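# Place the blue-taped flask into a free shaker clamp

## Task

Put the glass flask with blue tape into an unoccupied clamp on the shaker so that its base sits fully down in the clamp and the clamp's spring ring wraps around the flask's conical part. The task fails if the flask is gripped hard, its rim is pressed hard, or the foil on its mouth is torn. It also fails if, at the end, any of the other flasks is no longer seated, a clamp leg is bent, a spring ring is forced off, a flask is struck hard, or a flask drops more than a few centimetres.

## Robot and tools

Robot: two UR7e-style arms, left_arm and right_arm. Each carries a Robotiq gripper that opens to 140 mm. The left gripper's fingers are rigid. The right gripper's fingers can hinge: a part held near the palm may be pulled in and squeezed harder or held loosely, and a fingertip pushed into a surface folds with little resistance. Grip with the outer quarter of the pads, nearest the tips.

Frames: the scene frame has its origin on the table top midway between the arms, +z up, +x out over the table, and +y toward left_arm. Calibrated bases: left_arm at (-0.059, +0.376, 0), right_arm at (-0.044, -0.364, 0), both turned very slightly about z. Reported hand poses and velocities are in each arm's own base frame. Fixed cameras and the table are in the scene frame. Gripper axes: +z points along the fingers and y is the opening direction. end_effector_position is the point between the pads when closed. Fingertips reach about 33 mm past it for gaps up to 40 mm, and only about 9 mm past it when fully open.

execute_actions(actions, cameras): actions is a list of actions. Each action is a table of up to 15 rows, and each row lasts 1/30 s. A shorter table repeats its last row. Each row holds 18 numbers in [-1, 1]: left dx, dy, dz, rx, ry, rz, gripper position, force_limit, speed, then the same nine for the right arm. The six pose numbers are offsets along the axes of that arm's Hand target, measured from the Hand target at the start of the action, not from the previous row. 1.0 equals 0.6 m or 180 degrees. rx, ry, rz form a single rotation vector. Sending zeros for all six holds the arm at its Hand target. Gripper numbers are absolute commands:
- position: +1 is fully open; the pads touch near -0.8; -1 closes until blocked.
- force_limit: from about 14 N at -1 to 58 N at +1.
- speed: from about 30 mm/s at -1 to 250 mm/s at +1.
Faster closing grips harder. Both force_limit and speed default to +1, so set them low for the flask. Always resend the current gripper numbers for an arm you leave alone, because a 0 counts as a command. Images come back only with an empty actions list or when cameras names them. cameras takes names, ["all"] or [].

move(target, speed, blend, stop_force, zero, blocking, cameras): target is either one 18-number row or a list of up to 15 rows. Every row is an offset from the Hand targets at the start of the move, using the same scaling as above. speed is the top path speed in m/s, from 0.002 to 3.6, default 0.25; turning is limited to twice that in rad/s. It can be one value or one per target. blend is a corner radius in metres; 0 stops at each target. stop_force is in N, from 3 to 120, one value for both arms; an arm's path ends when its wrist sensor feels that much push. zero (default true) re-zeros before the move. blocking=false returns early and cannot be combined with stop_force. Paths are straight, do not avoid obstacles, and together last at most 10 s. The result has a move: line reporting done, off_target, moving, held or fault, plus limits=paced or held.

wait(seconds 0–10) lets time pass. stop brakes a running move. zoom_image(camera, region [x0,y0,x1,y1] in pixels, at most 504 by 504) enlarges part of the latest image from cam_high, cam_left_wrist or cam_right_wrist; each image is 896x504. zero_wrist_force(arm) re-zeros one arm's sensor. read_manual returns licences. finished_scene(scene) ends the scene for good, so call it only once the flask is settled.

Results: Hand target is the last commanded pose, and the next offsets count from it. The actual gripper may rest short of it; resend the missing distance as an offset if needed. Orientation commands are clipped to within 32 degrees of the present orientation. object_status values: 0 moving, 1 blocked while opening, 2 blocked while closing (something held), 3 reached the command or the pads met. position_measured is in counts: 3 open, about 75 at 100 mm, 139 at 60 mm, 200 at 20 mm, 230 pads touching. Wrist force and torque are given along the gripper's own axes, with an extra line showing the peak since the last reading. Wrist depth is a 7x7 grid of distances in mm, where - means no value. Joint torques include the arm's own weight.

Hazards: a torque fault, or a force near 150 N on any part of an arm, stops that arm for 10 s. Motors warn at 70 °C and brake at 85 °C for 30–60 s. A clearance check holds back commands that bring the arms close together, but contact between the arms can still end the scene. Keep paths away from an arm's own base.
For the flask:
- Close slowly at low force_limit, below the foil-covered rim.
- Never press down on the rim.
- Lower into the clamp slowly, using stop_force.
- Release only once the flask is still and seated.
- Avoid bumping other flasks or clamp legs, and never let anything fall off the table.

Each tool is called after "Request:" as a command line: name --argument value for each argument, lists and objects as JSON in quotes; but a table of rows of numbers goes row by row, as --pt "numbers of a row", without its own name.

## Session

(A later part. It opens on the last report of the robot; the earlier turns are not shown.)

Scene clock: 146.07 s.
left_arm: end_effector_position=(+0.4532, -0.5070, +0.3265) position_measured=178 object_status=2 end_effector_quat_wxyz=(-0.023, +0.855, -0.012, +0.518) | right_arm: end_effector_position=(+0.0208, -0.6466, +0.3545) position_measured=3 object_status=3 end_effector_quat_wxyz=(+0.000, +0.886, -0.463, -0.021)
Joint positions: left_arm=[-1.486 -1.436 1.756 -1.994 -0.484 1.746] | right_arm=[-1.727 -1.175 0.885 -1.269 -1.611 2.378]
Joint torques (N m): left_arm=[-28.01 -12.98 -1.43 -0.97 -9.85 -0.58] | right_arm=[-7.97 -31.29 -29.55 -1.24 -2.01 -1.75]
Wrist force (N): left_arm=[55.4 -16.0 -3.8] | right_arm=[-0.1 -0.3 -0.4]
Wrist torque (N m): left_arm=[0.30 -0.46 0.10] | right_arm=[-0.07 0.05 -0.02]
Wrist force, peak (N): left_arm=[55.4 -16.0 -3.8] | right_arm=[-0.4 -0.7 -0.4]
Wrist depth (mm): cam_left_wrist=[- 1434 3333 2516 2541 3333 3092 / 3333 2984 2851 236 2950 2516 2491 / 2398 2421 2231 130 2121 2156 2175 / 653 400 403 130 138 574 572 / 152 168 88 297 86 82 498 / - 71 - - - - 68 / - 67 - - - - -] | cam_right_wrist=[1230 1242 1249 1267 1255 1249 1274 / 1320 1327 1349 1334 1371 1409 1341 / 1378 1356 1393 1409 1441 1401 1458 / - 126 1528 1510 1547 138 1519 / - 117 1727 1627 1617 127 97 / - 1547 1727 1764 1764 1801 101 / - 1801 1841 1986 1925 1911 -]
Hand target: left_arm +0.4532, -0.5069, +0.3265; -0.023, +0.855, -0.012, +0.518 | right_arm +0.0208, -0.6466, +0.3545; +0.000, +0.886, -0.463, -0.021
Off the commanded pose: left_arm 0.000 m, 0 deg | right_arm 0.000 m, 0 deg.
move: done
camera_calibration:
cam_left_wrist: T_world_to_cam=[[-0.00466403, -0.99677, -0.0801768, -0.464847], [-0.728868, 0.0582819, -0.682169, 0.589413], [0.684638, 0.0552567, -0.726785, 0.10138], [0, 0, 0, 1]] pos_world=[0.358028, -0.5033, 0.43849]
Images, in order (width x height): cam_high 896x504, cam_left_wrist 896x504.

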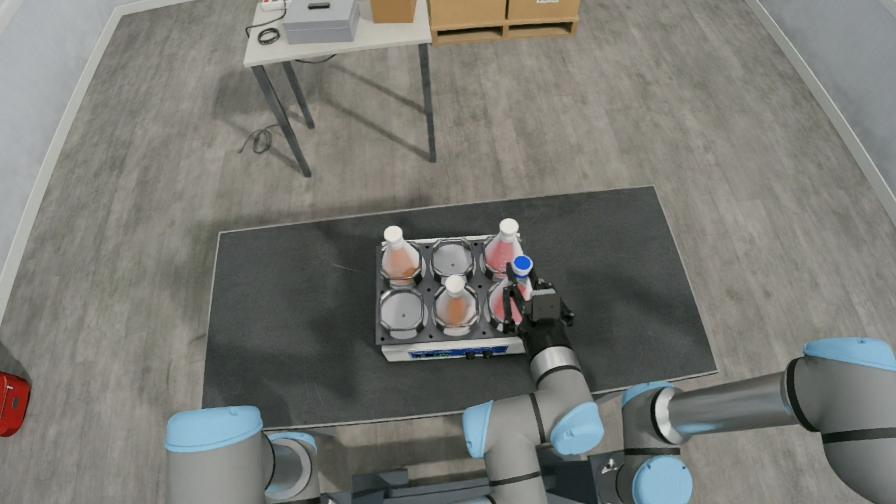

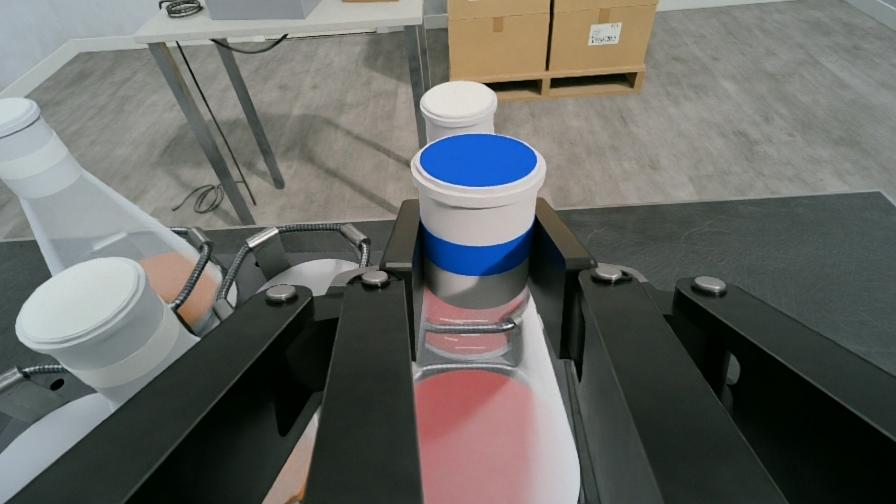

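Request:
move --target '[0.0023,-0.014,0.0045,-0.0077,0,-0.0148,-1,-0.05,-1,0,0,0,0,0,0,1,1,1]' --speed 0.025 --cameras '["cam_left_wrist","cam_high"]'

Request:
zoom_image --camera "cam_high" --region '[470, 250, 560, 340]'

Request:
zoom_image --camera "cam_left_wrist" --region '[350, 250, 650, 504]'

Scene clock: 152.17 s.
left_arm: end_effector_position=(+0.4536, -0.5069, +0.3275) position_measured=178 object_status=2 end_effector_quat_wxyz=(-0.023, +0.855, -0.012, +0.519) | right_arm: end_effector_position=(+0.0208, -0.6466, +0.3545) position_measured=3 object_status=3 end_effector_quat_wxyz=(+0.000, +0.886, -0.463, -0.021)
Joint positions: left_arm=[-1.486 -1.436 1.756 -1.995 -0.482 1.746] | right_arm=[-1.727 -1.175 0.885 -1.269 -1.611 2.378]
Joint torques (N m): left_arm=[-1.75 -21.41 -16.65 -1.16 -6.57 0.25] | right_arm=[-8.45 -30.82 -28.72 -1.23 -2.08 -1.66]
Wrist force (N): left_arm=[45.1 -13.1 -2.1] | right_arm=[-0.3 -0.4 -0.4]
Wrist torque (N m): left_arm=[0.24 -0.30 0.04] | right_arm=[-0.09 0.08 -0.02]
Wrist force, peak (N): left_arm=[55.7 -16.1 -3.4] | right_arm=[-0.2 -0.6 -0.6]
Wrist depth (mm): cam_left_wrist=[3208 1402 3422 2566 2592 3290 3130 / 2673 2851 2916 237 2646 2444 2491 / 2271 2376 2354 126 2421 2121 2421 / 670 393 398 129 121 575 - / 152 168 88 297 86 81 500 / - 71 - 277 - - 68 / - 67 - - - - -] | cam_right_wrist=[1212 1261 1261 1274 1293 1255 1287 / 1334 1300 1349 1341 1341 1409 1334 / 1386 1371 1409 1409 1425 1547 1449 / - 126 1393 1528 1519 138 1528 / - 117 1596 1617 1606 1627 97 / - 1739 1727 1716 1986 1854 102 / - 706 1854 1955 1868 - -]
Hand target: left_arm +0.4536, -0.5069, +0.3275; -0.023, +0.855, -0.012, +0.519 (not the last commanded pose) | right_arm +0.0208, -0.6466, +0.3545; +0.000, +0.886, -0.463, -0.021
Tool commands: left_gripper/position=-1.0 left_gripper/force_limit=-0.05098 left_gripper/speed=-1.0 right_gripper/position=+1.0 right_gripper/force_limit=+1.0 right_gripper/speed=+1.0
Off the commanded pose: right_arm 0.000 m, 0 deg.
TORQUE FAULT: the external load on joint 5 (wrist 2) of the left arm reached its load limit, and that arm stopped. So far the stop counts as 11 of the actions that you can send in this scene. A torque fault puts only its own arm into a fault stop. That arm ran no command of this call. That arm may still press on what stopped it. That arm is still stopped at the end of this call. That arm stays stopped for about 4 more seconds. Until then a move that you send moves the other arm only, and its call returns only when the move has ended. Once the stop has ended, the next robot result says so. If the stop ends while you think or write, that arm runs what you send next, counted from a new Hand target: where the arm stands when the stop ends. While its stop runs, that arm takes no new command, but its gripper still runs the gripper command that each later call begins with. Until it ends, the stop uses up actions while you think or wait. An arm that is not stopped still takes commands.
move: fault (left_arm)
camera_calibration:
cam_left_wrist: T_world_to_cam=[[-0.00423112, -0.996855, -0.0791373, -0.465234], [-0.727356, 0.0573766, -0.683857, 0.589753], [0.686247, 0.0546675, -0.725311, 0.100365], [0, 0, 0, 1]] pos_world=[0.358117, -0.503095, 0.439285]
Images, in order (width x height): cam_high 896x504, cam_left_wrist 896x504.

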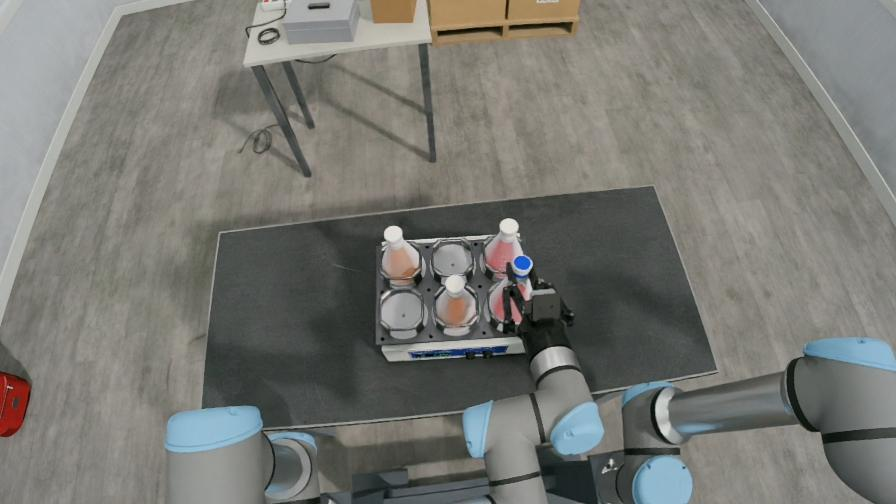

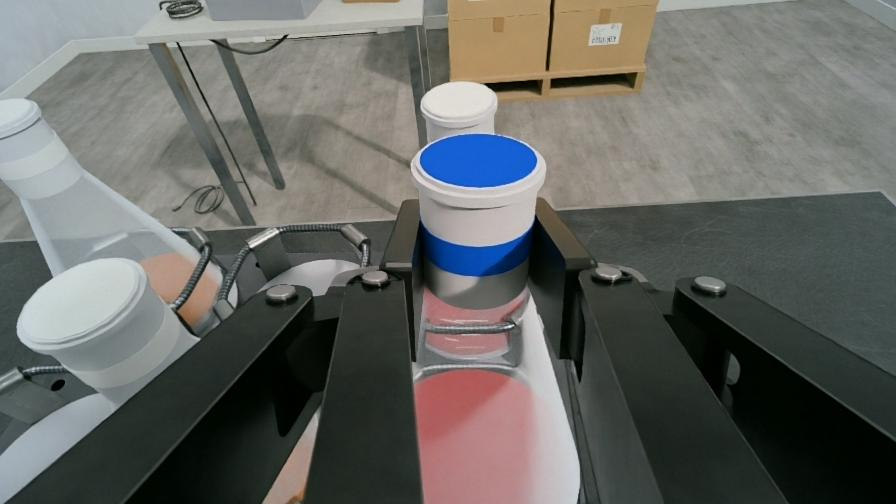

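Scaled by 5.600 from the camera's 896x504 image, which has a finer 1280x720 frame.

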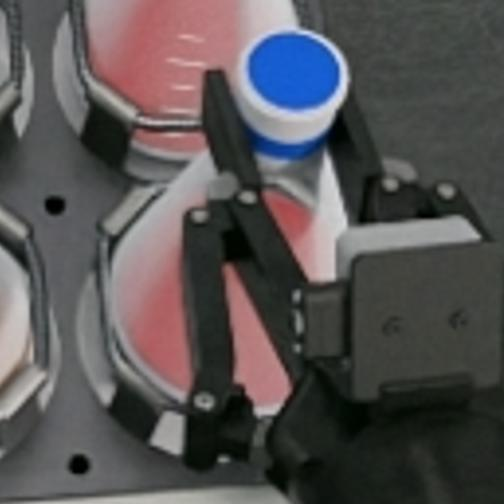

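Scaled by 1.680 from the camera's 896x504 image, which has a finer 1280x720 frame.

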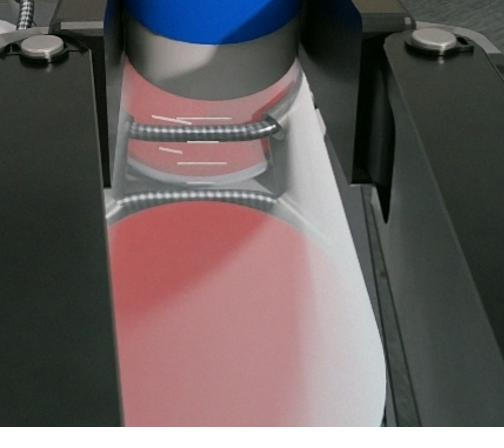

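Request:
wait --seconds 4.5

Request:
move --target '[-0.02,-0.014,-0.031,-0.0077,0.031,-0.0148,-1,-0.05,-1,0,0,0,0,0,0,1,1,1]' --speed 0.025 --cameras '["cam_left_wrist","cam_high"]'

Request:
zoom_image --camera "cam_high" --region '[470, 250, 560, 340]'

Request:
zoom_image --camera "cam_left_wrist" --region '[350, 250, 650, 504]'

Scene clock: 167.40 s.
left_arm: end_effector_position=(+0.4546, -0.5066, +0.3294) position_measured=178 object_status=2 end_effector_quat_wxyz=(-0.023, +0.853, -0.012, +0.522) | right_arm: end_effector_position=(+0.0208, -0.6466, +0.3545) position_measured=3 object_status=3 end_effector_quat_wxyz=(+0.000, +0.886, -0.463, -0.021)
Joint positions: left_arm=[-1.486 -1.436 1.756 -1.995 -0.475 1.746] | right_arm=[-1.727 -1.175 0.885 -1.269 -1.611 2.378]
Joint torques (N m): left_arm=[1.81 -30.18 -14.41 -2.61 -7.27 0.13] | right_arm=[-8.07 -31.35 -28.78 -1.27 -2.13 -1.68]
Wrist force (N): left_arm=[21.9 -5.9 -1.1] | right_arm=[-0.2 -0.5 -0.4]
Wrist torque (N m): left_arm=[0.06 -0.31 -0.03] | right_arm=[-0.10 0.07 -0.02]
Wrist force, peak (N): left_arm=[45.4 -13.1 -2.1] | right_arm=[-0.4 -0.7 -0.3]
Wrist depth (mm): cam_left_wrist=[3168 1458 3377 2673 2516 3055 2984 / 3019 2916 2789 1873 2820 2566 2444 / 2291 2444 2421 131 2231 2121 2193 / 2541 389 396 128 139 582 - / 152 165 89 295 86 82 - / - 71 - - - - 68 / - 67 - - - - -] | cam_right_wrist=[1152 1274 1274 1293 1280 1274 1280 / 1334 1334 1341 1327 1356 1327 1356 / 1386 1287 1417 1433 1425 1425 1458 / - 126 1519 1510 1510 138 1510 / - 117 1596 1606 1617 1576 97 / - 1586 1704 1727 1776 1789 101 / - 630 1854 2050 1868 1925 -]
Hand target: left_arm +0.4546, -0.5066, +0.3294; -0.023, +0.853, -0.012, +0.522 (not the last commanded pose) | right_arm +0.0208, -0.6466, +0.3545; +0.000, +0.886, -0.463, -0.021
Tool commands: left_gripper/position=-1.0 left_gripper/force_limit=-0.05098 left_gripper/speed=-1.0 right_gripper/position=+1.0 right_gripper/force_limit=+1.0 right_gripper/speed=+1.0
Off the commanded pose: right_arm 0.000 m, 0 deg.
TORQUE FAULT, CONTINUED: the left arm's stop, for the torque fault of joint 5 (wrist 2) that an earlier result reported, is over. The rest of the stop counts as 8 of the actions that you can send in this scene. Before the stop ended, the hold on joint 5 (wrist 2) of that arm was turned back by 0.4 degrees, the way its load pushed it. That arm's target is now where it stood when the stop ended, not its last command. That arm keeps its grip as last carried out and accepts commands again: back off and push less far. That arm stops again whenever a joint's load reaches its limit.
wait: 4.50 s; at rest from the start

Scene clock: 169.47 s.
left_arm: end_effector_position=(+0.4375, -0.5002, +0.3291) position_measured=178 object_status=2 end_effector_quat_wxyz=(-0.005, +0.832, -0.001, +0.555) | right_arm: end_effector_position=(+0.0208, -0.6466, +0.3545) position_measured=3 object_status=3 end_effector_quat_wxyz=(+0.000, +0.886, -0.463, -0.021)
Joint positions: left_arm=[-1.537 -1.471 1.845 -2.009 -0.395 1.651] | right_arm=[-1.727 -1.175 0.885 -1.269 -1.611 2.378]
Joint torques (N m): left_arm=[0.94 -22.29 -15.78 -0.73 -6.13 0.45] | right_arm=[-7.38 -31.35 -28.55 -1.19 -2.01 -1.73]
Wrist force (N): left_arm=[43.3 -5.1 -1.1] | right_arm=[-0.2 -0.6 -0.2]
Wrist torque (N m): left_arm=[0.10 -0.28 0.40] | right_arm=[-0.12 0.07 -0.02]
Wrist force, peak (N): left_arm=[57.9 -3.2 -2.3] | right_arm=[-0.2 -0.7 -0.2]
Wrist depth (mm): cam_left_wrist=[3774 1372 1410 2516 2592 3774 4502 / 3130 3290 3377 2619 2789 3130 3168 / 2421 2421 2673 130 2491 2541 2491 / 679 388 429 128 139 643 660 / 160 167 88 146 92 81 - / - 71 - - - - 68 / - 67 - - - - -] | cam_right_wrist=[1307 1261 1261 1274 1274 1274 1287 / 1320 1349 1327 1349 1334 1327 1363 / 1386 1300 1409 1417 1417 1466 1441 / - 126 1475 1510 1528 138 1510 / - 117 1458 1606 - - 97 / - 1681 1727 1739 1751 1828 101 / - 1693 1868 1940 1841 1911 -]
Hand target: left_arm +0.4375, -0.5002, +0.3291; -0.005, +0.832, -0.001, +0.555 (not the last commanded pose) | right_arm +0.0208, -0.6466, +0.3545; +0.000, +0.886, -0.463, -0.021
Tool commands: left_gripper/position=-1.0 left_gripper/force_limit=-0.05098 left_gripper/speed=-1.0 right_gripper/position=+1.0 right_gripper/force_limit=+1.0 right_gripper/speed=+1.0
Off the commanded pose: left_arm 0.006 m, 1 deg | right_arm 0.000 m, 0 deg.
TORQUE FAULT: the external load on joint 5 (wrist 2) of the left arm reached its load limit, and that arm stopped. A torque fault puts only its own arm into a fault stop. That arm's remaining commands of this call were not run. That arm may still press on what stopped it. That arm is still stopped at the end of this call. That arm stays stopped for about 10 more seconds. Until then a move that you send moves the other arm only, and its call returns only when the move has ended. Once the stop has ended, the next robot result says so. If the stop ends while you think or write, that arm runs what you send next, counted from a new Hand target: where the arm stands when the stop ends. While its stop runs, that arm takes no new command, but its gripper still runs the gripper command that each later call begins with. Until it ends, the stop uses up actions while you think or wait. An arm that is not stopped still takes commands.
move: fault (left_arm)
camera_calibration:
cam_left_wrist: T_world_to_cam=[[-0.00244973, -0.999278, -0.0379179, -0.474041], [-0.666264, 0.029907, -0.745116, 0.558451], [0.745712, 0.023438, -0.665857, 0.0509499], [0, 0, 0, 1]] pos_world=[0.332921, -0.491594, 0.432061]
Images, in order (width x height): cam_high 896x504, cam_left_wrist 896x504.

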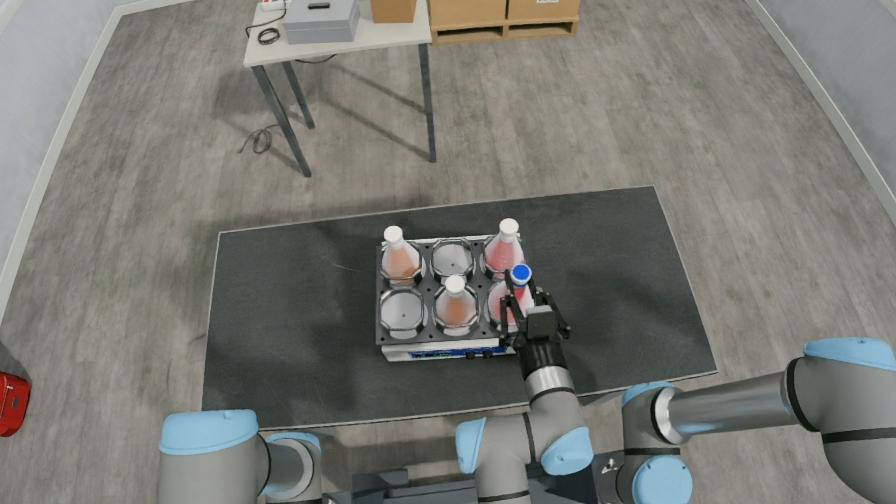

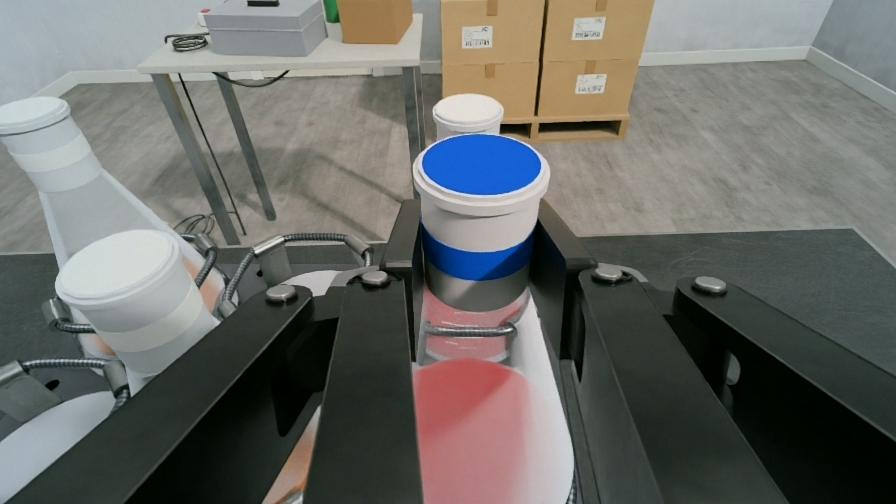

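Scaled by 5.600 from the camera's 896x504 image, which has a finer 1280x720 frame.

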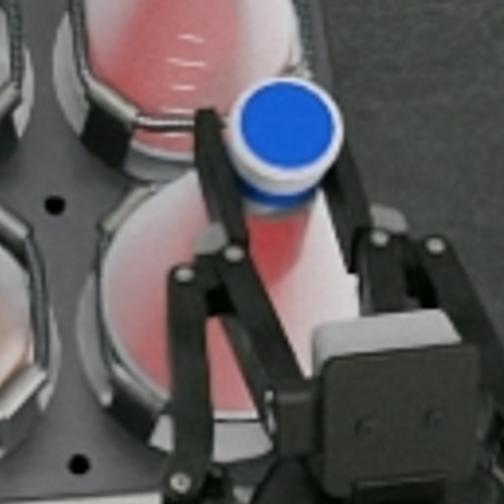

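Scaled by 1.680 from the camera's 896x504 image, which has a finer 1280x720 frame.

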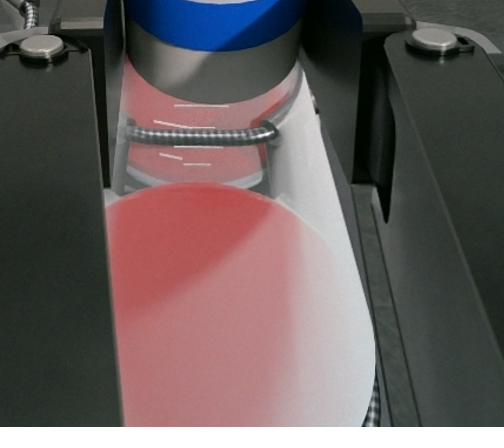

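Request:
wait --seconds 10

Request:
move --target '[0.0076,0,-0.0034,0,0,0,-1,-0.05,-1,0,0,0,0,0,0,1,1,1]' --speed 0.02

Scene clock: 183.00 s.
left_arm: end_effector_position=(+0.4381, -0.5000, +0.3305) position_measured=178 object_status=2 end_effector_quat_wxyz=(-0.005, +0.831, -0.001, +0.557) | right_arm: end_effector_position=(+0.0208, -0.6466, +0.3545) position_measured=3 object_status=3 end_effector_quat_wxyz=(+0.000, +0.886, -0.463, -0.021)
Joint positions: left_arm=[-1.537 -1.471 1.845 -2.009 -0.39 1.651] | right_arm=[-1.727 -1.175 0.885 -1.269 -1.611 2.378]
Joint torques (N m): left_arm=[1.51 -23.42 -15.24 -0.73 -5.09 0.41] | right_arm=[-7.82 -31.37 -28.22 -1.1 -2.04 -1.77]
Wrist force (N): left_arm=[29.5 1.6 -0.4] | right_arm=[0.0 -0.6 -0.2]
Wrist torque (N m): left_arm=[0.06 -0.29 -0.13] | right_arm=[-0.14 0.02 -0.02]
Wrist force, peak (N): left_arm=[43.4 -5.5 -1.1] | right_arm=[-0.3 -0.7 -0.2]
Wrist depth (mm): cam_left_wrist=[- 1442 1426 2398 2516 2950 5346 / 285 3130 3468 2619 2851 3168 3130 / 2491 2619 2592 125 2516 2566 2467 / 2312 386 420 127 135 2491 2175 / 176 166 89 146 92 81 72 / - 71 - - - - 68 / - 67 - - - - -] | cam_right_wrist=[1249 1249 1267 1261 1293 1255 1274 / 1327 1314 1300 1378 1401 1349 1363 / 1386 1349 1393 1596 1441 1417 1449 / - 126 1576 1538 1519 138 1519 / - 117 1538 1606 1627 144 97 / - 1727 1751 1681 1727 1739 102 / - 640 1828 1925 1970 1627 -]
Hand target: left_arm +0.4381, -0.5000, +0.3305; -0.005, +0.831, -0.001, +0.557 (not the last commanded pose) | right_arm +0.0208, -0.6466, +0.3545; +0.000, +0.886, -0.463, -0.021
Tool commands: left_gripper/position=-1.0 left_gripper/force_limit=-0.05098 left_gripper/speed=-1.0 right_gripper/position=+1.0 right_gripper/force_limit=+1.0 right_gripper/speed=+1.0
Off the commanded pose: left_arm 0.007 m, 1 deg | right_arm 0.000 m, 0 deg.
TORQUE FAULT, CONTINUED: the left arm's stop, for the torque fault of joint 5 (wrist 2) that an earlier result reported, is over. The rest of the stop counts as 20 of the actions that you can send in this scene. Before the stop ended, the hold on joint 5 (wrist 2) of that arm was turned back by 0.3 degrees, the way its load pushed it. That arm's target is now where it stood when the stop ended, not its last command. That arm keeps its grip as last carried out and accepts commands again: back off and push less far. That arm stops again whenever a joint's load reaches its limit.
wait: 6.97 of 10 s (the simulator was too slow to fit another step into this call); at rest from the start

Scene clock: 183.70 s.
left_arm: end_effector_position=(+0.4380, -0.5001, +0.3356) position_measured=178 object_status=2 end_effector_quat_wxyz=(-0.005, +0.831, -0.001, +0.557) | right_arm: end_effector_position=(+0.0208, -0.6466, +0.3545) position_measured=3 object_status=3 end_effector_quat_wxyz=(+0.000, +0.886, -0.463, -0.021)
Joint positions: left_arm=[-1.537 -1.476 1.836 -1.994 -0.39 1.65] | right_arm=[-1.727 -1.175 0.885 -1.269 -1.611 2.378]
Joint torques (N m): left_arm=[-13.27 -32.14 -20.48 -1.93 1.2 -0.77] | right_arm=[-7.74 -31.07 -28.39 -1.2 -1.99 -1.72]
Wrist force (N): left_arm=[6.8 1.0 1.0] | right_arm=[-0.4 -0.3 -0.1]
Wrist torque (N m): left_arm=[-0.15 -0.26 -0.18] | right_arm=[-0.07 0.11 -0.02]
Wrist force, peak (N): left_arm=[28.5 1.7 -0.6] | right_arm=[-0.2 -0.5 -0.3]
Wrist depth (mm): cam_left_wrist=[- 1395 1402 2421 2491 3515 3719 / 3468 3019 3290 2516 2730 3055 3019 / 2491 2646 2592 126 2421 2398 2398 / 2312 374 419 125 138 1959 686 / 164 167 89 146 92 82 521 / - 71 - - - - 68 / - 67 - - - - -] | cam_right_wrist=[1230 1267 1267 1249 1293 1287 1261 / 1334 1314 1356 1341 1334 1327 1356 / 1371 1401 1401 1425 1441 1425 1441 / - 126 - 1441 1475 138 1510 / - 117 1576 1617 1648 144 97 / - - 1693 1764 1727 1841 101 / - 596 1882 1925 1854 - -]
Hand target: left_arm +0.4380, -0.5001, +0.3355; -0.005, +0.831, -0.001, +0.557 | right_arm +0.0208, -0.6466, +0.3545; +0.000, +0.886, -0.463, -0.021
Off the commanded pose: left_arm 0.000 m, 0 deg | right_arm 0.000 m, 0 deg.
move: done

Request:
move --target '[0,0,0,0,0,0,-0.1,-1,-1,0,0,0,0,0,0,1,1,1]'

Request:
move --target '[0.0085,0,-0.0034,0.0024,-0.042,0.004,-0.1,-1,-1,0,0,0,0,0,0,1,1,1]' --speed 0.05 --cameras '["cam_left_wrist","cam_high"]'

Request:
zoom_image --camera "cam_high" --region '[470, 250, 560, 340]'

Request:
zoom_image --camera "cam_left_wrist" --region '[330, 130, 680, 504]'

Scene clock: 190.13 s.
left_arm: end_effector_position=(+0.4380, -0.5001, +0.3354) position_measured=141 object_status=0 end_effector_quat_wxyz=(-0.005, +0.831, -0.001, +0.557) | right_arm: end_effector_position=(+0.0208, -0.6466, +0.3545) position_measured=3 object_status=3 end_effector_quat_wxyz=(+0.000, +0.886, -0.463, -0.021)
Joint positions: left_arm=[-1.537 -1.476 1.836 -1.994 -0.39 1.65] | right_arm=[-1.727 -1.175 0.885 -1.269 -1.611 2.378]
Joint torques (N m): left_arm=[-7.75 -23 -29.39 -3.28 1.16 1.08] | right_arm=[-8.32 -30.78 -28.02 -1.15 -1.96 -1.76]
Wrist force (N): left_arm=[0.8 0.2 0.5] | right_arm=[-0.2 -0.4 -0.2]
Wrist torque (N m): left_arm=[-0.09 -0.43 0.00] | right_arm=[-0.10 0.06 -0.02]
Wrist force, peak (N): left_arm=[7.7 1.2 1.1] | right_arm=[-0.4 -0.6 -0.3]
Wrist depth (mm): cam_left_wrist=[3422 1418 1402 2592 2619 3468 4752 / 2984 3019 3564 243 2851 3055 2984 / 2516 2646 2491 130 2516 2467 2354 / 175 183 128 152 141 623 621 / 324 91 98 336 125 86 83 / - 72 - - - - 69 / - - - - - - 69] | cam_right_wrist=[1173 1255 1261 1249 1280 1293 1267 / 1320 1314 1320 1349 1349 1349 1349 / 1378 1401 1417 1401 1586 1441 1425 / - 126 1441 1510 1528 138 1538 / - 117 1586 1576 1648 1596 97 / - - 1659 1659 1727 1801 101 / - 655 1882 - 1882 1882 -]
Hand target: left_arm +0.4380, -0.5001, +0.3355; -0.005, +0.831, -0.001, +0.557 | right_arm +0.0208, -0.6466, +0.3545; +0.000, +0.886, -0.463, -0.021
Off the commanded pose: left_arm 0.000 m, 0 deg | right_arm 0.000 m, 0 deg.
move: done

Scene clock: 191.77 s.
left_arm: end_effector_position=(+0.4381, -0.5000, +0.3410) position_measured=141 object_status=3 end_effector_quat_wxyz=(-0.012, +0.865, -0.004, +0.501) end_effector_velocity=(+0.000, +0.000, +0.000) end_effector_angular_velocity=(-0.001, -0.006, +0.001) | right_arm: end_effector_position=(+0.0208, -0.6466, +0.3545) position_measured=3 object_status=3 end_effector_quat_wxyz=(+0.000, +0.886, -0.463, -0.021)
Joint positions: left_arm=[-1.502 -1.485 1.739 -1.912 -0.523 1.699] | right_arm=[-1.727 -1.175 0.885 -1.269 -1.611 2.378]
Joint velocities: left_arm=[-0.001 0 0.004 -0.004 0.006 -0.002] | right_arm=[within noise]
Joint torques (N m): left_arm=[-8.73 -33.48 -19.92 -4.59 4.37 -0.69] | right_arm=[-7.88 -31.46 -27.75 -1.24 -1.98 -1.74]
Wrist force (N): left_arm=[0.9 -0.2 0.4] | right_arm=[-0.3 -0.4 -0.2]
Wrist torque (N m): left_arm=[-0.13 -0.41 -0.19] | right_arm=[-0.09 0.07 -0.02]
Wrist force, peak (N): left_arm=[1.3 -0.1 0.5] | right_arm=[-0.3 -0.6 -0.3]
Wrist depth (mm): cam_left_wrist=[3168 3333 3168 2516 2619 2984 2916 / 280 2516 2491 239 2491 2312 2421 / 2156 2193 2212 132 2376 2231 2021 / 372 182 128 153 141 566 537 / 303 91 98 336 125 86 75 / - 72 - - - - 68 / - - - 234 240 - 69] | cam_right_wrist=[1152 1267 1242 1249 1287 1274 1280 / 1293 1307 1363 1349 1349 1371 1349 / 1393 1363 1409 1409 1458 1409 1409 / - 126 - 1492 1528 135 1492 / - 117 1510 1547 1659 144 97 / - 1716 1801 1693 1841 1776 102 / - 635 1854 1828 1841 1925 -]
Hand target: left_arm +0.4380, -0.5001, +0.3410; -0.012, +0.865, -0.004, +0.501 | right_arm +0.0208, -0.6466, +0.3545; +0.000, +0.886, -0.463, -0.021
Off the commanded pose: left_arm 0.000 m, 0 deg | right_arm 0.000 m, 0 deg.
move: done
camera_calibration:
cam_left_wrist: T_world_to_cam=[[-0.00422144, -0.998649, -0.0517964, -0.467589], [-0.755454, 0.0371219, -0.654149, 0.579417], [0.655188, 0.0363684, -0.75459, 0.134821], [0, 0, 0, 1]] pos_world=[0.347416, -0.493369, 0.45654]
Images, in order (width x height): cam_high 896x504, cam_left_wrist 896x504.

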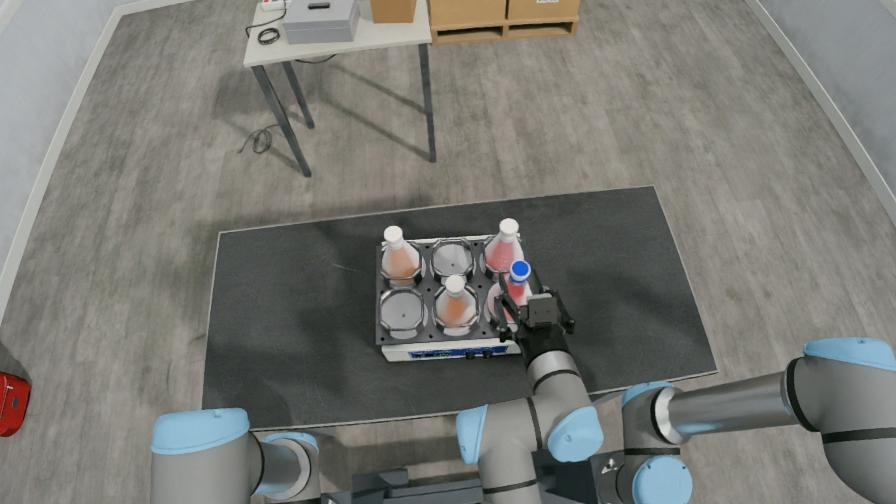

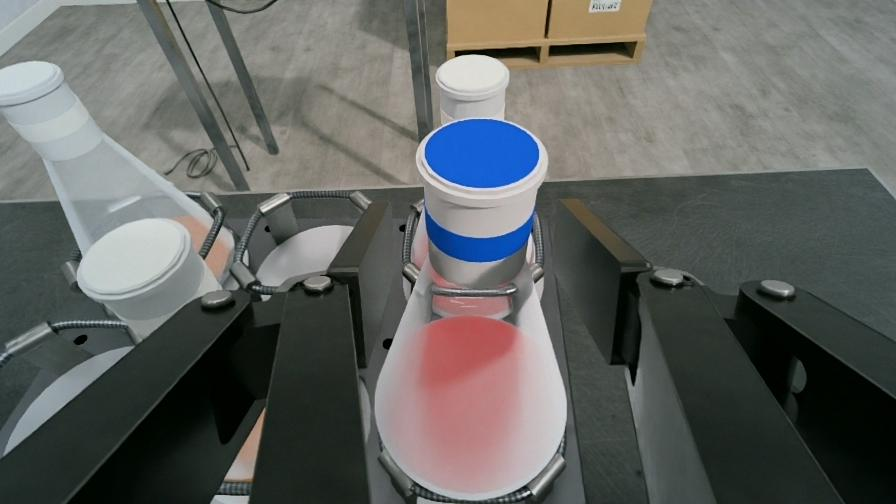

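Scaled by 5.600 from the camera's 896x504 image, which has a finer 1280x720 frame.

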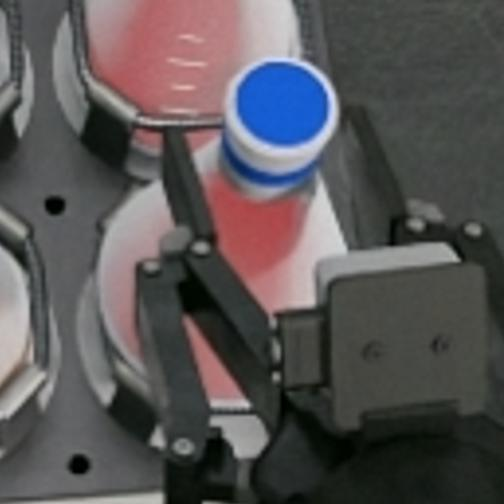

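Scaled by 1.348 from the camera's 896x504 image, which has a finer 1280x720 frame.

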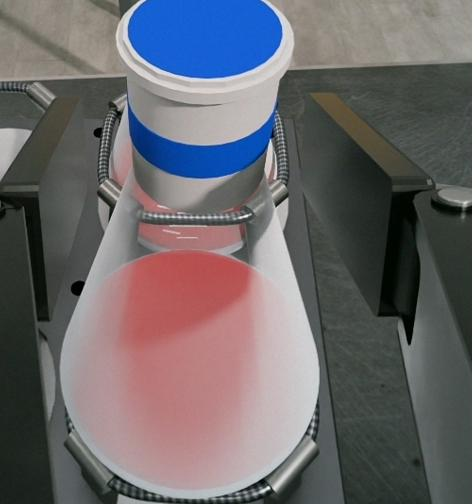

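Request:
move --target '[0.0215,0,0,0,0,0,-0.1,-1,-1,0,0,0,0,0,0,1,1,1]' --speed 0.05 --cameras '["cam_left_wrist"]'

Request:
zoom_image --camera "cam_left_wrist" --region '[330, 130, 680, 504]'

Scene clock: 203.30 s.
left_arm: end_effector_position=(+0.4446, -0.5003, +0.3522) position_measured=141 object_status=3 end_effector_quat_wxyz=(-0.012, +0.865, -0.004, +0.501) | right_arm: end_effector_position=(+0.0208, -0.6466, +0.3545) position_measured=3 object_status=3 end_effector_quat_wxyz=(+0.000, +0.886, -0.463, -0.021)
Joint positions: left_arm=[-1.49 -1.484 1.714 -1.909 -0.525 1.724] | right_arm=[-1.727 -1.175 0.885 -1.269 -1.611 2.378]
Joint torques (N m): left_arm=[-6.85 -16.7 -19.42 -1.52 0.22 -0.96] | right_arm=[-7.73 -30.91 -28.4 -1.22 -2.05 -1.79]
Wrist force (N): left_arm=[0.8 -0.2 0.2] | right_arm=[-0.1 -0.6 -0.2]
Wrist torque (N m): left_arm=[-0.14 -0.38 -0.19] | right_arm=[-0.13 0.03 -0.02]
Wrist force, peak (N): left_arm=[1.5 0.0 0.5] | right_arm=[-0.3 -0.6 -0.4]
Wrist depth (mm): cam_left_wrist=[3377 3290 4010 2541 2701 2851 2851 / 2592 2516 2566 252 2421 2619 2376 / 2193 2251 1929 146 2251 2156 1746 / 621 382 128 138 136 589 582 / - 91 98 355 125 86 83 / - 72 - - - - 69 / - - - - - - 69] | cam_right_wrist=[1173 1255 1274 1274 1267 1274 1280 / 1341 1327 1320 1417 1349 1349 1356 / 1386 1386 1417 1433 1458 1441 1466 / - 126 1510 1492 1510 138 1519 / - 117 1627 1606 1638 1606 97 / - 1751 1776 1739 1751 1814 101 / - 632 1925 2050 1940 1868 -]
Hand target: left_arm +0.4444, -0.5004, +0.3522; -0.012, +0.865, -0.004, +0.501 | right_arm +0.0208, -0.6466, +0.3545; +0.000, +0.886, -0.463, -0.021
Off the commanded pose: left_arm 0.000 m, 0 deg | right_arm 0.000 m, 0 deg.
move: done
camera_calibration:
cam_left_wrist: T_world_to_cam=[[-0.00428189, -0.998653, -0.0517183, -0.467298], [-0.755402, 0.0371192, -0.65421, 0.591597], [0.655248, 0.0362668, -0.754543, 0.138997], [0, 0, 0, 1]] pos_world=[0.353815, -0.493669, 0.46774]
Images, in order (width x height): cam_left_wrist 896x504.

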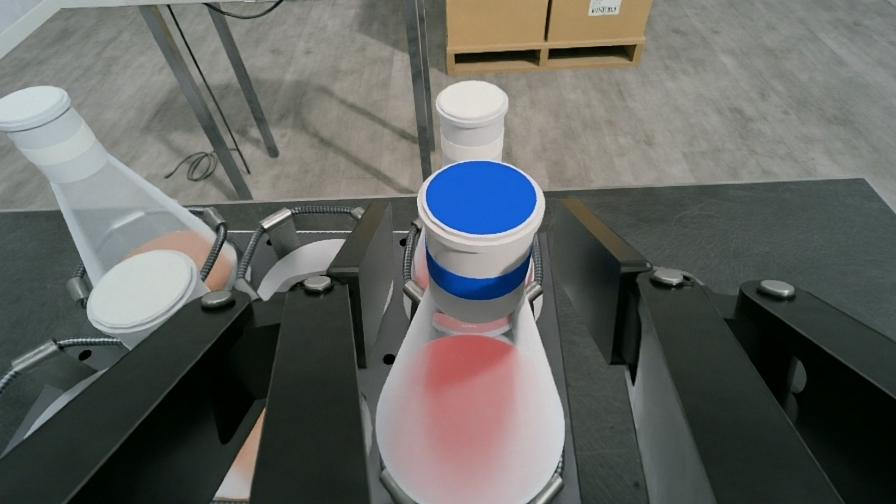

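Scaled by 1.348 from the camera's 896x504 image, which has a finer 1280x720 frame.

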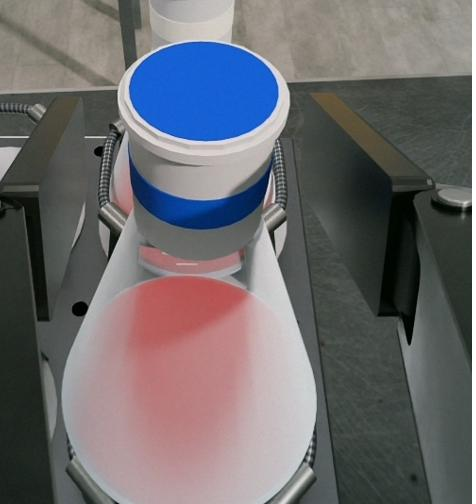

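Request:
move --target '[0,0,0,0,0,0,-1,-0.05,-1,0,0,0,0,0,0,1,1,1]'

Request:
wait --seconds 0.7

Request:
move --target '[-0.0289,0,0.0167,0,0,0,-1,-0.05,-1,0,0,0,0,0,0,1,1,1]' --speed 0.012 --stop_force 20 --cameras '["cam_left_wrist","cam_high"]'

Request:
zoom_image --camera "cam_high" --region '[470, 250, 560, 340]'

Scene clock: 210.13 s.
left_arm: end_effector_position=(+0.4444, -0.5004, +0.3521) position_measured=178 object_status=0 end_effector_quat_wxyz=(-0.012, +0.865, -0.004, +0.501) | right_arm: end_effector_position=(+0.0208, -0.6466, +0.3545) position_measured=3 object_status=3 end_effector_quat_wxyz=(+0.000, +0.886, -0.463, -0.021)
Joint positions: left_arm=[-1.49 -1.484 1.714 -1.909 -0.525 1.723] | right_arm=[-1.727 -1.175 0.885 -1.269 -1.611 2.378]
Joint torques (N m): left_arm=[-10.93 -38.63 -20.41 -4.51 3.69 -0.84] | right_arm=[-7.96 -30.86 -28.27 -1.3 -2.01 -1.71]
Wrist force (N): left_arm=[0.6 0.8 0.7] | right_arm=[-0.1 -0.4 -0.2]
Wrist torque (N m): left_arm=[-0.19 -0.41 -0.30] | right_arm=[-0.08 0.05 -0.02]
Wrist force, peak (N): left_arm=[0.7 1.1 0.5] | right_arm=[-0.5 -0.5 -0.4]
Wrist depth (mm): cam_left_wrist=[3092 3168 3168 2673 2673 3019 2916 / 2467 2646 2516 253 2376 2376 2421 / 2398 2212 2175 145 2070 2121 2070 / - 358 415 132 135 587 587 / 311 173 89 156 87 86 512 / - 71 - - - - 68 / - - - - - - -] | cam_right_wrist=[1230 1261 1255 1267 1267 1287 1287 / 1334 1334 1327 1320 1356 1349 1371 / 1386 1492 1409 1425 1425 1458 1417 / - 126 1449 1566 1538 138 1501 / - 117 1704 1606 1638 1606 97 / - 1716 1670 1764 1764 1776 102 / - - 1854 1814 1854 1911 -]
Hand target: left_arm +0.4444, -0.5004, +0.3522; -0.012, +0.865, -0.004, +0.501 | right_arm +0.0208, -0.6466, +0.3545; +0.000, +0.886, -0.463, -0.021
Off the commanded pose: left_arm 0.000 m, 0 deg | right_arm 0.000 m, 0 deg.
move: done

Scene clock: 210.83 s.
left_arm: end_effector_position=(+0.4444, -0.5004, +0.3521) position_measured=178 object_status=2 end_effector_quat_wxyz=(-0.012, +0.865, -0.004, +0.501) | right_arm: end_effector_position=(+0.0208, -0.6466, +0.3545) position_measured=3 object_status=3 end_effector_quat_wxyz=(+0.000, +0.886, -0.463, -0.021)
Joint positions: left_arm=[-1.49 -1.484 1.714 -1.909 -0.525 1.723] | right_arm=[-1.727 -1.175 0.885 -1.269 -1.611 2.378]
Joint torques (N m): left_arm=[-9.46 -39.39 -19.79 -4.08 3.68 -0.86] | right_arm=[-8.01 -31.14 -28.63 -1.23 -2.01 -1.78]
Wrist force (N): left_arm=[0.8 0.7 0.5] | right_arm=[-0.2 -0.5 -0.3]
Wrist torque (N m): left_arm=[-0.21 -0.44 -0.30] | right_arm=[-0.11 0.06 -0.02]
Wrist force, peak (N): left_arm=[0.8 1.0 0.6] | right_arm=[-0.3 -0.5 -0.5]
Wrist depth (mm): cam_left_wrist=[3248 2789 3168 2646 2646 2950 2916 / 2701 2619 2516 255 2467 2421 2398 / 705 2193 2271 145 2193 2121 2251 / 637 384 413 132 133 - 565 / 366 - 89 157 87 86 535 / - 71 - - - - 68 / - - - - - - -] | cam_right_wrist=[1190 1261 1249 1267 1280 1293 1280 / 1307 1334 1314 1314 1386 1314 1371 / 1409 1363 1433 1425 1417 1441 1449 / 523 126 1449 1528 1501 138 1466 / - 117 1566 1606 1617 1576 97 / - - 1417 1739 1739 1716 102 / - 629 1882 - 1841 1940 -]
Hand target: left_arm +0.4444, -0.5004, +0.3522; -0.012, +0.865, -0.004, +0.501 | right_arm +0.0208, -0.6466, +0.3545; +0.000, +0.886, -0.463, -0.021
Tool commands: left_gripper/position=-1.0 left_gripper/force_limit=-0.05 left_gripper/speed=-1.0 right_gripper/position=+1.0 right_gripper/force_limit=+1.0 right_gripper/speed=+1.0
Off the commanded pose: left_arm 0.000 m, 0 deg | right_arm 0.000 m, 0 deg.
wait: 0.70 s; at rest by 0.17 s

Scene clock: 213.20 s.
left_arm: end_effector_position=(+0.4444, -0.5001, +0.3376) position_measured=178 object_status=2 end_effector_quat_wxyz=(-0.012, +0.865, -0.004, +0.501) | right_arm: end_effector_position=(+0.0208, -0.6466, +0.3545) position_measured=3 object_status=3 end_effector_quat_wxyz=(+0.000, +0.886, -0.463, -0.021)
Joint positions: left_arm=[-1.49 -1.476 1.744 -1.947 -0.525 1.724] | right_arm=[-1.727 -1.175 0.885 -1.269 -1.611 2.378]
Joint torques (N m): left_arm=[5.45 -35.9 -23.95 -1.16 -2.24 -0.36] | right_arm=[-7.74 -31.61 -28.29 -1.29 -1.99 -1.63]
Wrist force (N): left_arm=[13.1 5.5 -5.5] | right_arm=[-0.2 -0.4 -0.3]
Wrist torque (N m): left_arm=[-0.43 -0.44 -0.57] | right_arm=[-0.10 0.06 -0.02]
Wrist force, peak (N): left_arm=[17.8 4.5 -10.4] | right_arm=[-0.2 -0.6 -0.3]
Wrist depth (mm): cam_left_wrist=[2592 3168 3248 2592 2541 2916 2883 / 2541 2592 2759 245 2516 2467 2398 / 2212 2103 2212 134 2103 2251 1873 / 578 391 412 134 136 - - / 300 162 89 154 86 86 507 / - 71 - - - - 68 / - - - - - - -] | cam_right_wrist=[1195 1255 1255 1267 1267 1287 1287 / 1327 1327 1327 1341 1334 1327 1356 / 1425 1425 1401 1378 1433 1449 1466 / - 126 1449 1528 1510 138 1519 / - 117 1606 1596 1627 135 97 / - 1911 1789 1670 1751 1776 101 / - - 1854 1801 1896 1925 -]
Hand target: left_arm +0.4444, -0.5001, +0.3376; -0.012, +0.865, -0.004, +0.501 (not the last commanded pose) | right_arm +0.0208, -0.6466, +0.3545; +0.000, +0.886, -0.463, -0.021
Off the commanded pose: left_arm 0.005 m, 0 deg | right_arm 0.000 m, 0 deg.
move: contact (left_arm)
camera_calibration:
cam_left_wrist: T_world_to_cam=[[-0.00448452, -0.998656, -0.0516341, -0.467721], [-0.755353, 0.0372196, -0.65426, 0.582014], [0.655302, 0.036068, -0.754505, 0.127901], [0, 0, 0, 1]] pos_world=[0.353715, -0.493368, 0.45314]
Images, in order (width x height): cam_high 896x504, cam_left_wrist 896x504.

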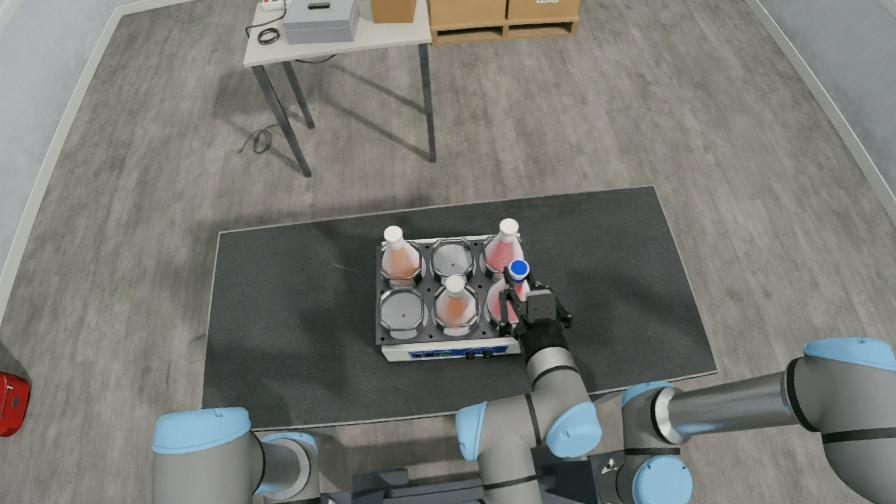

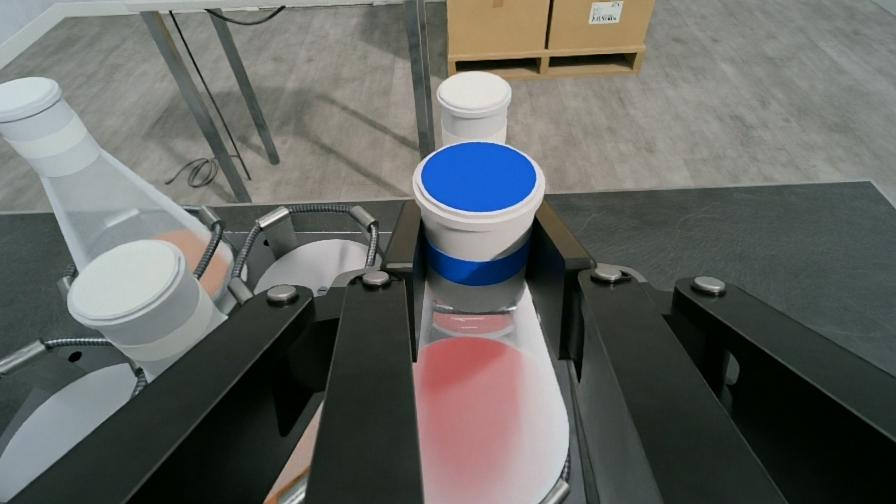

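Scaled by 5.600 from the camera's 896x504 image, which has a finer 1280x720 frame.

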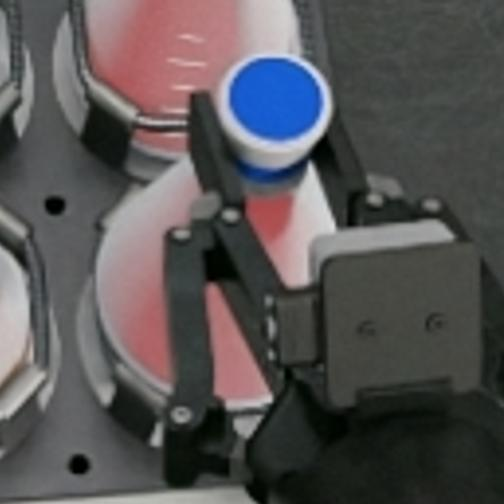

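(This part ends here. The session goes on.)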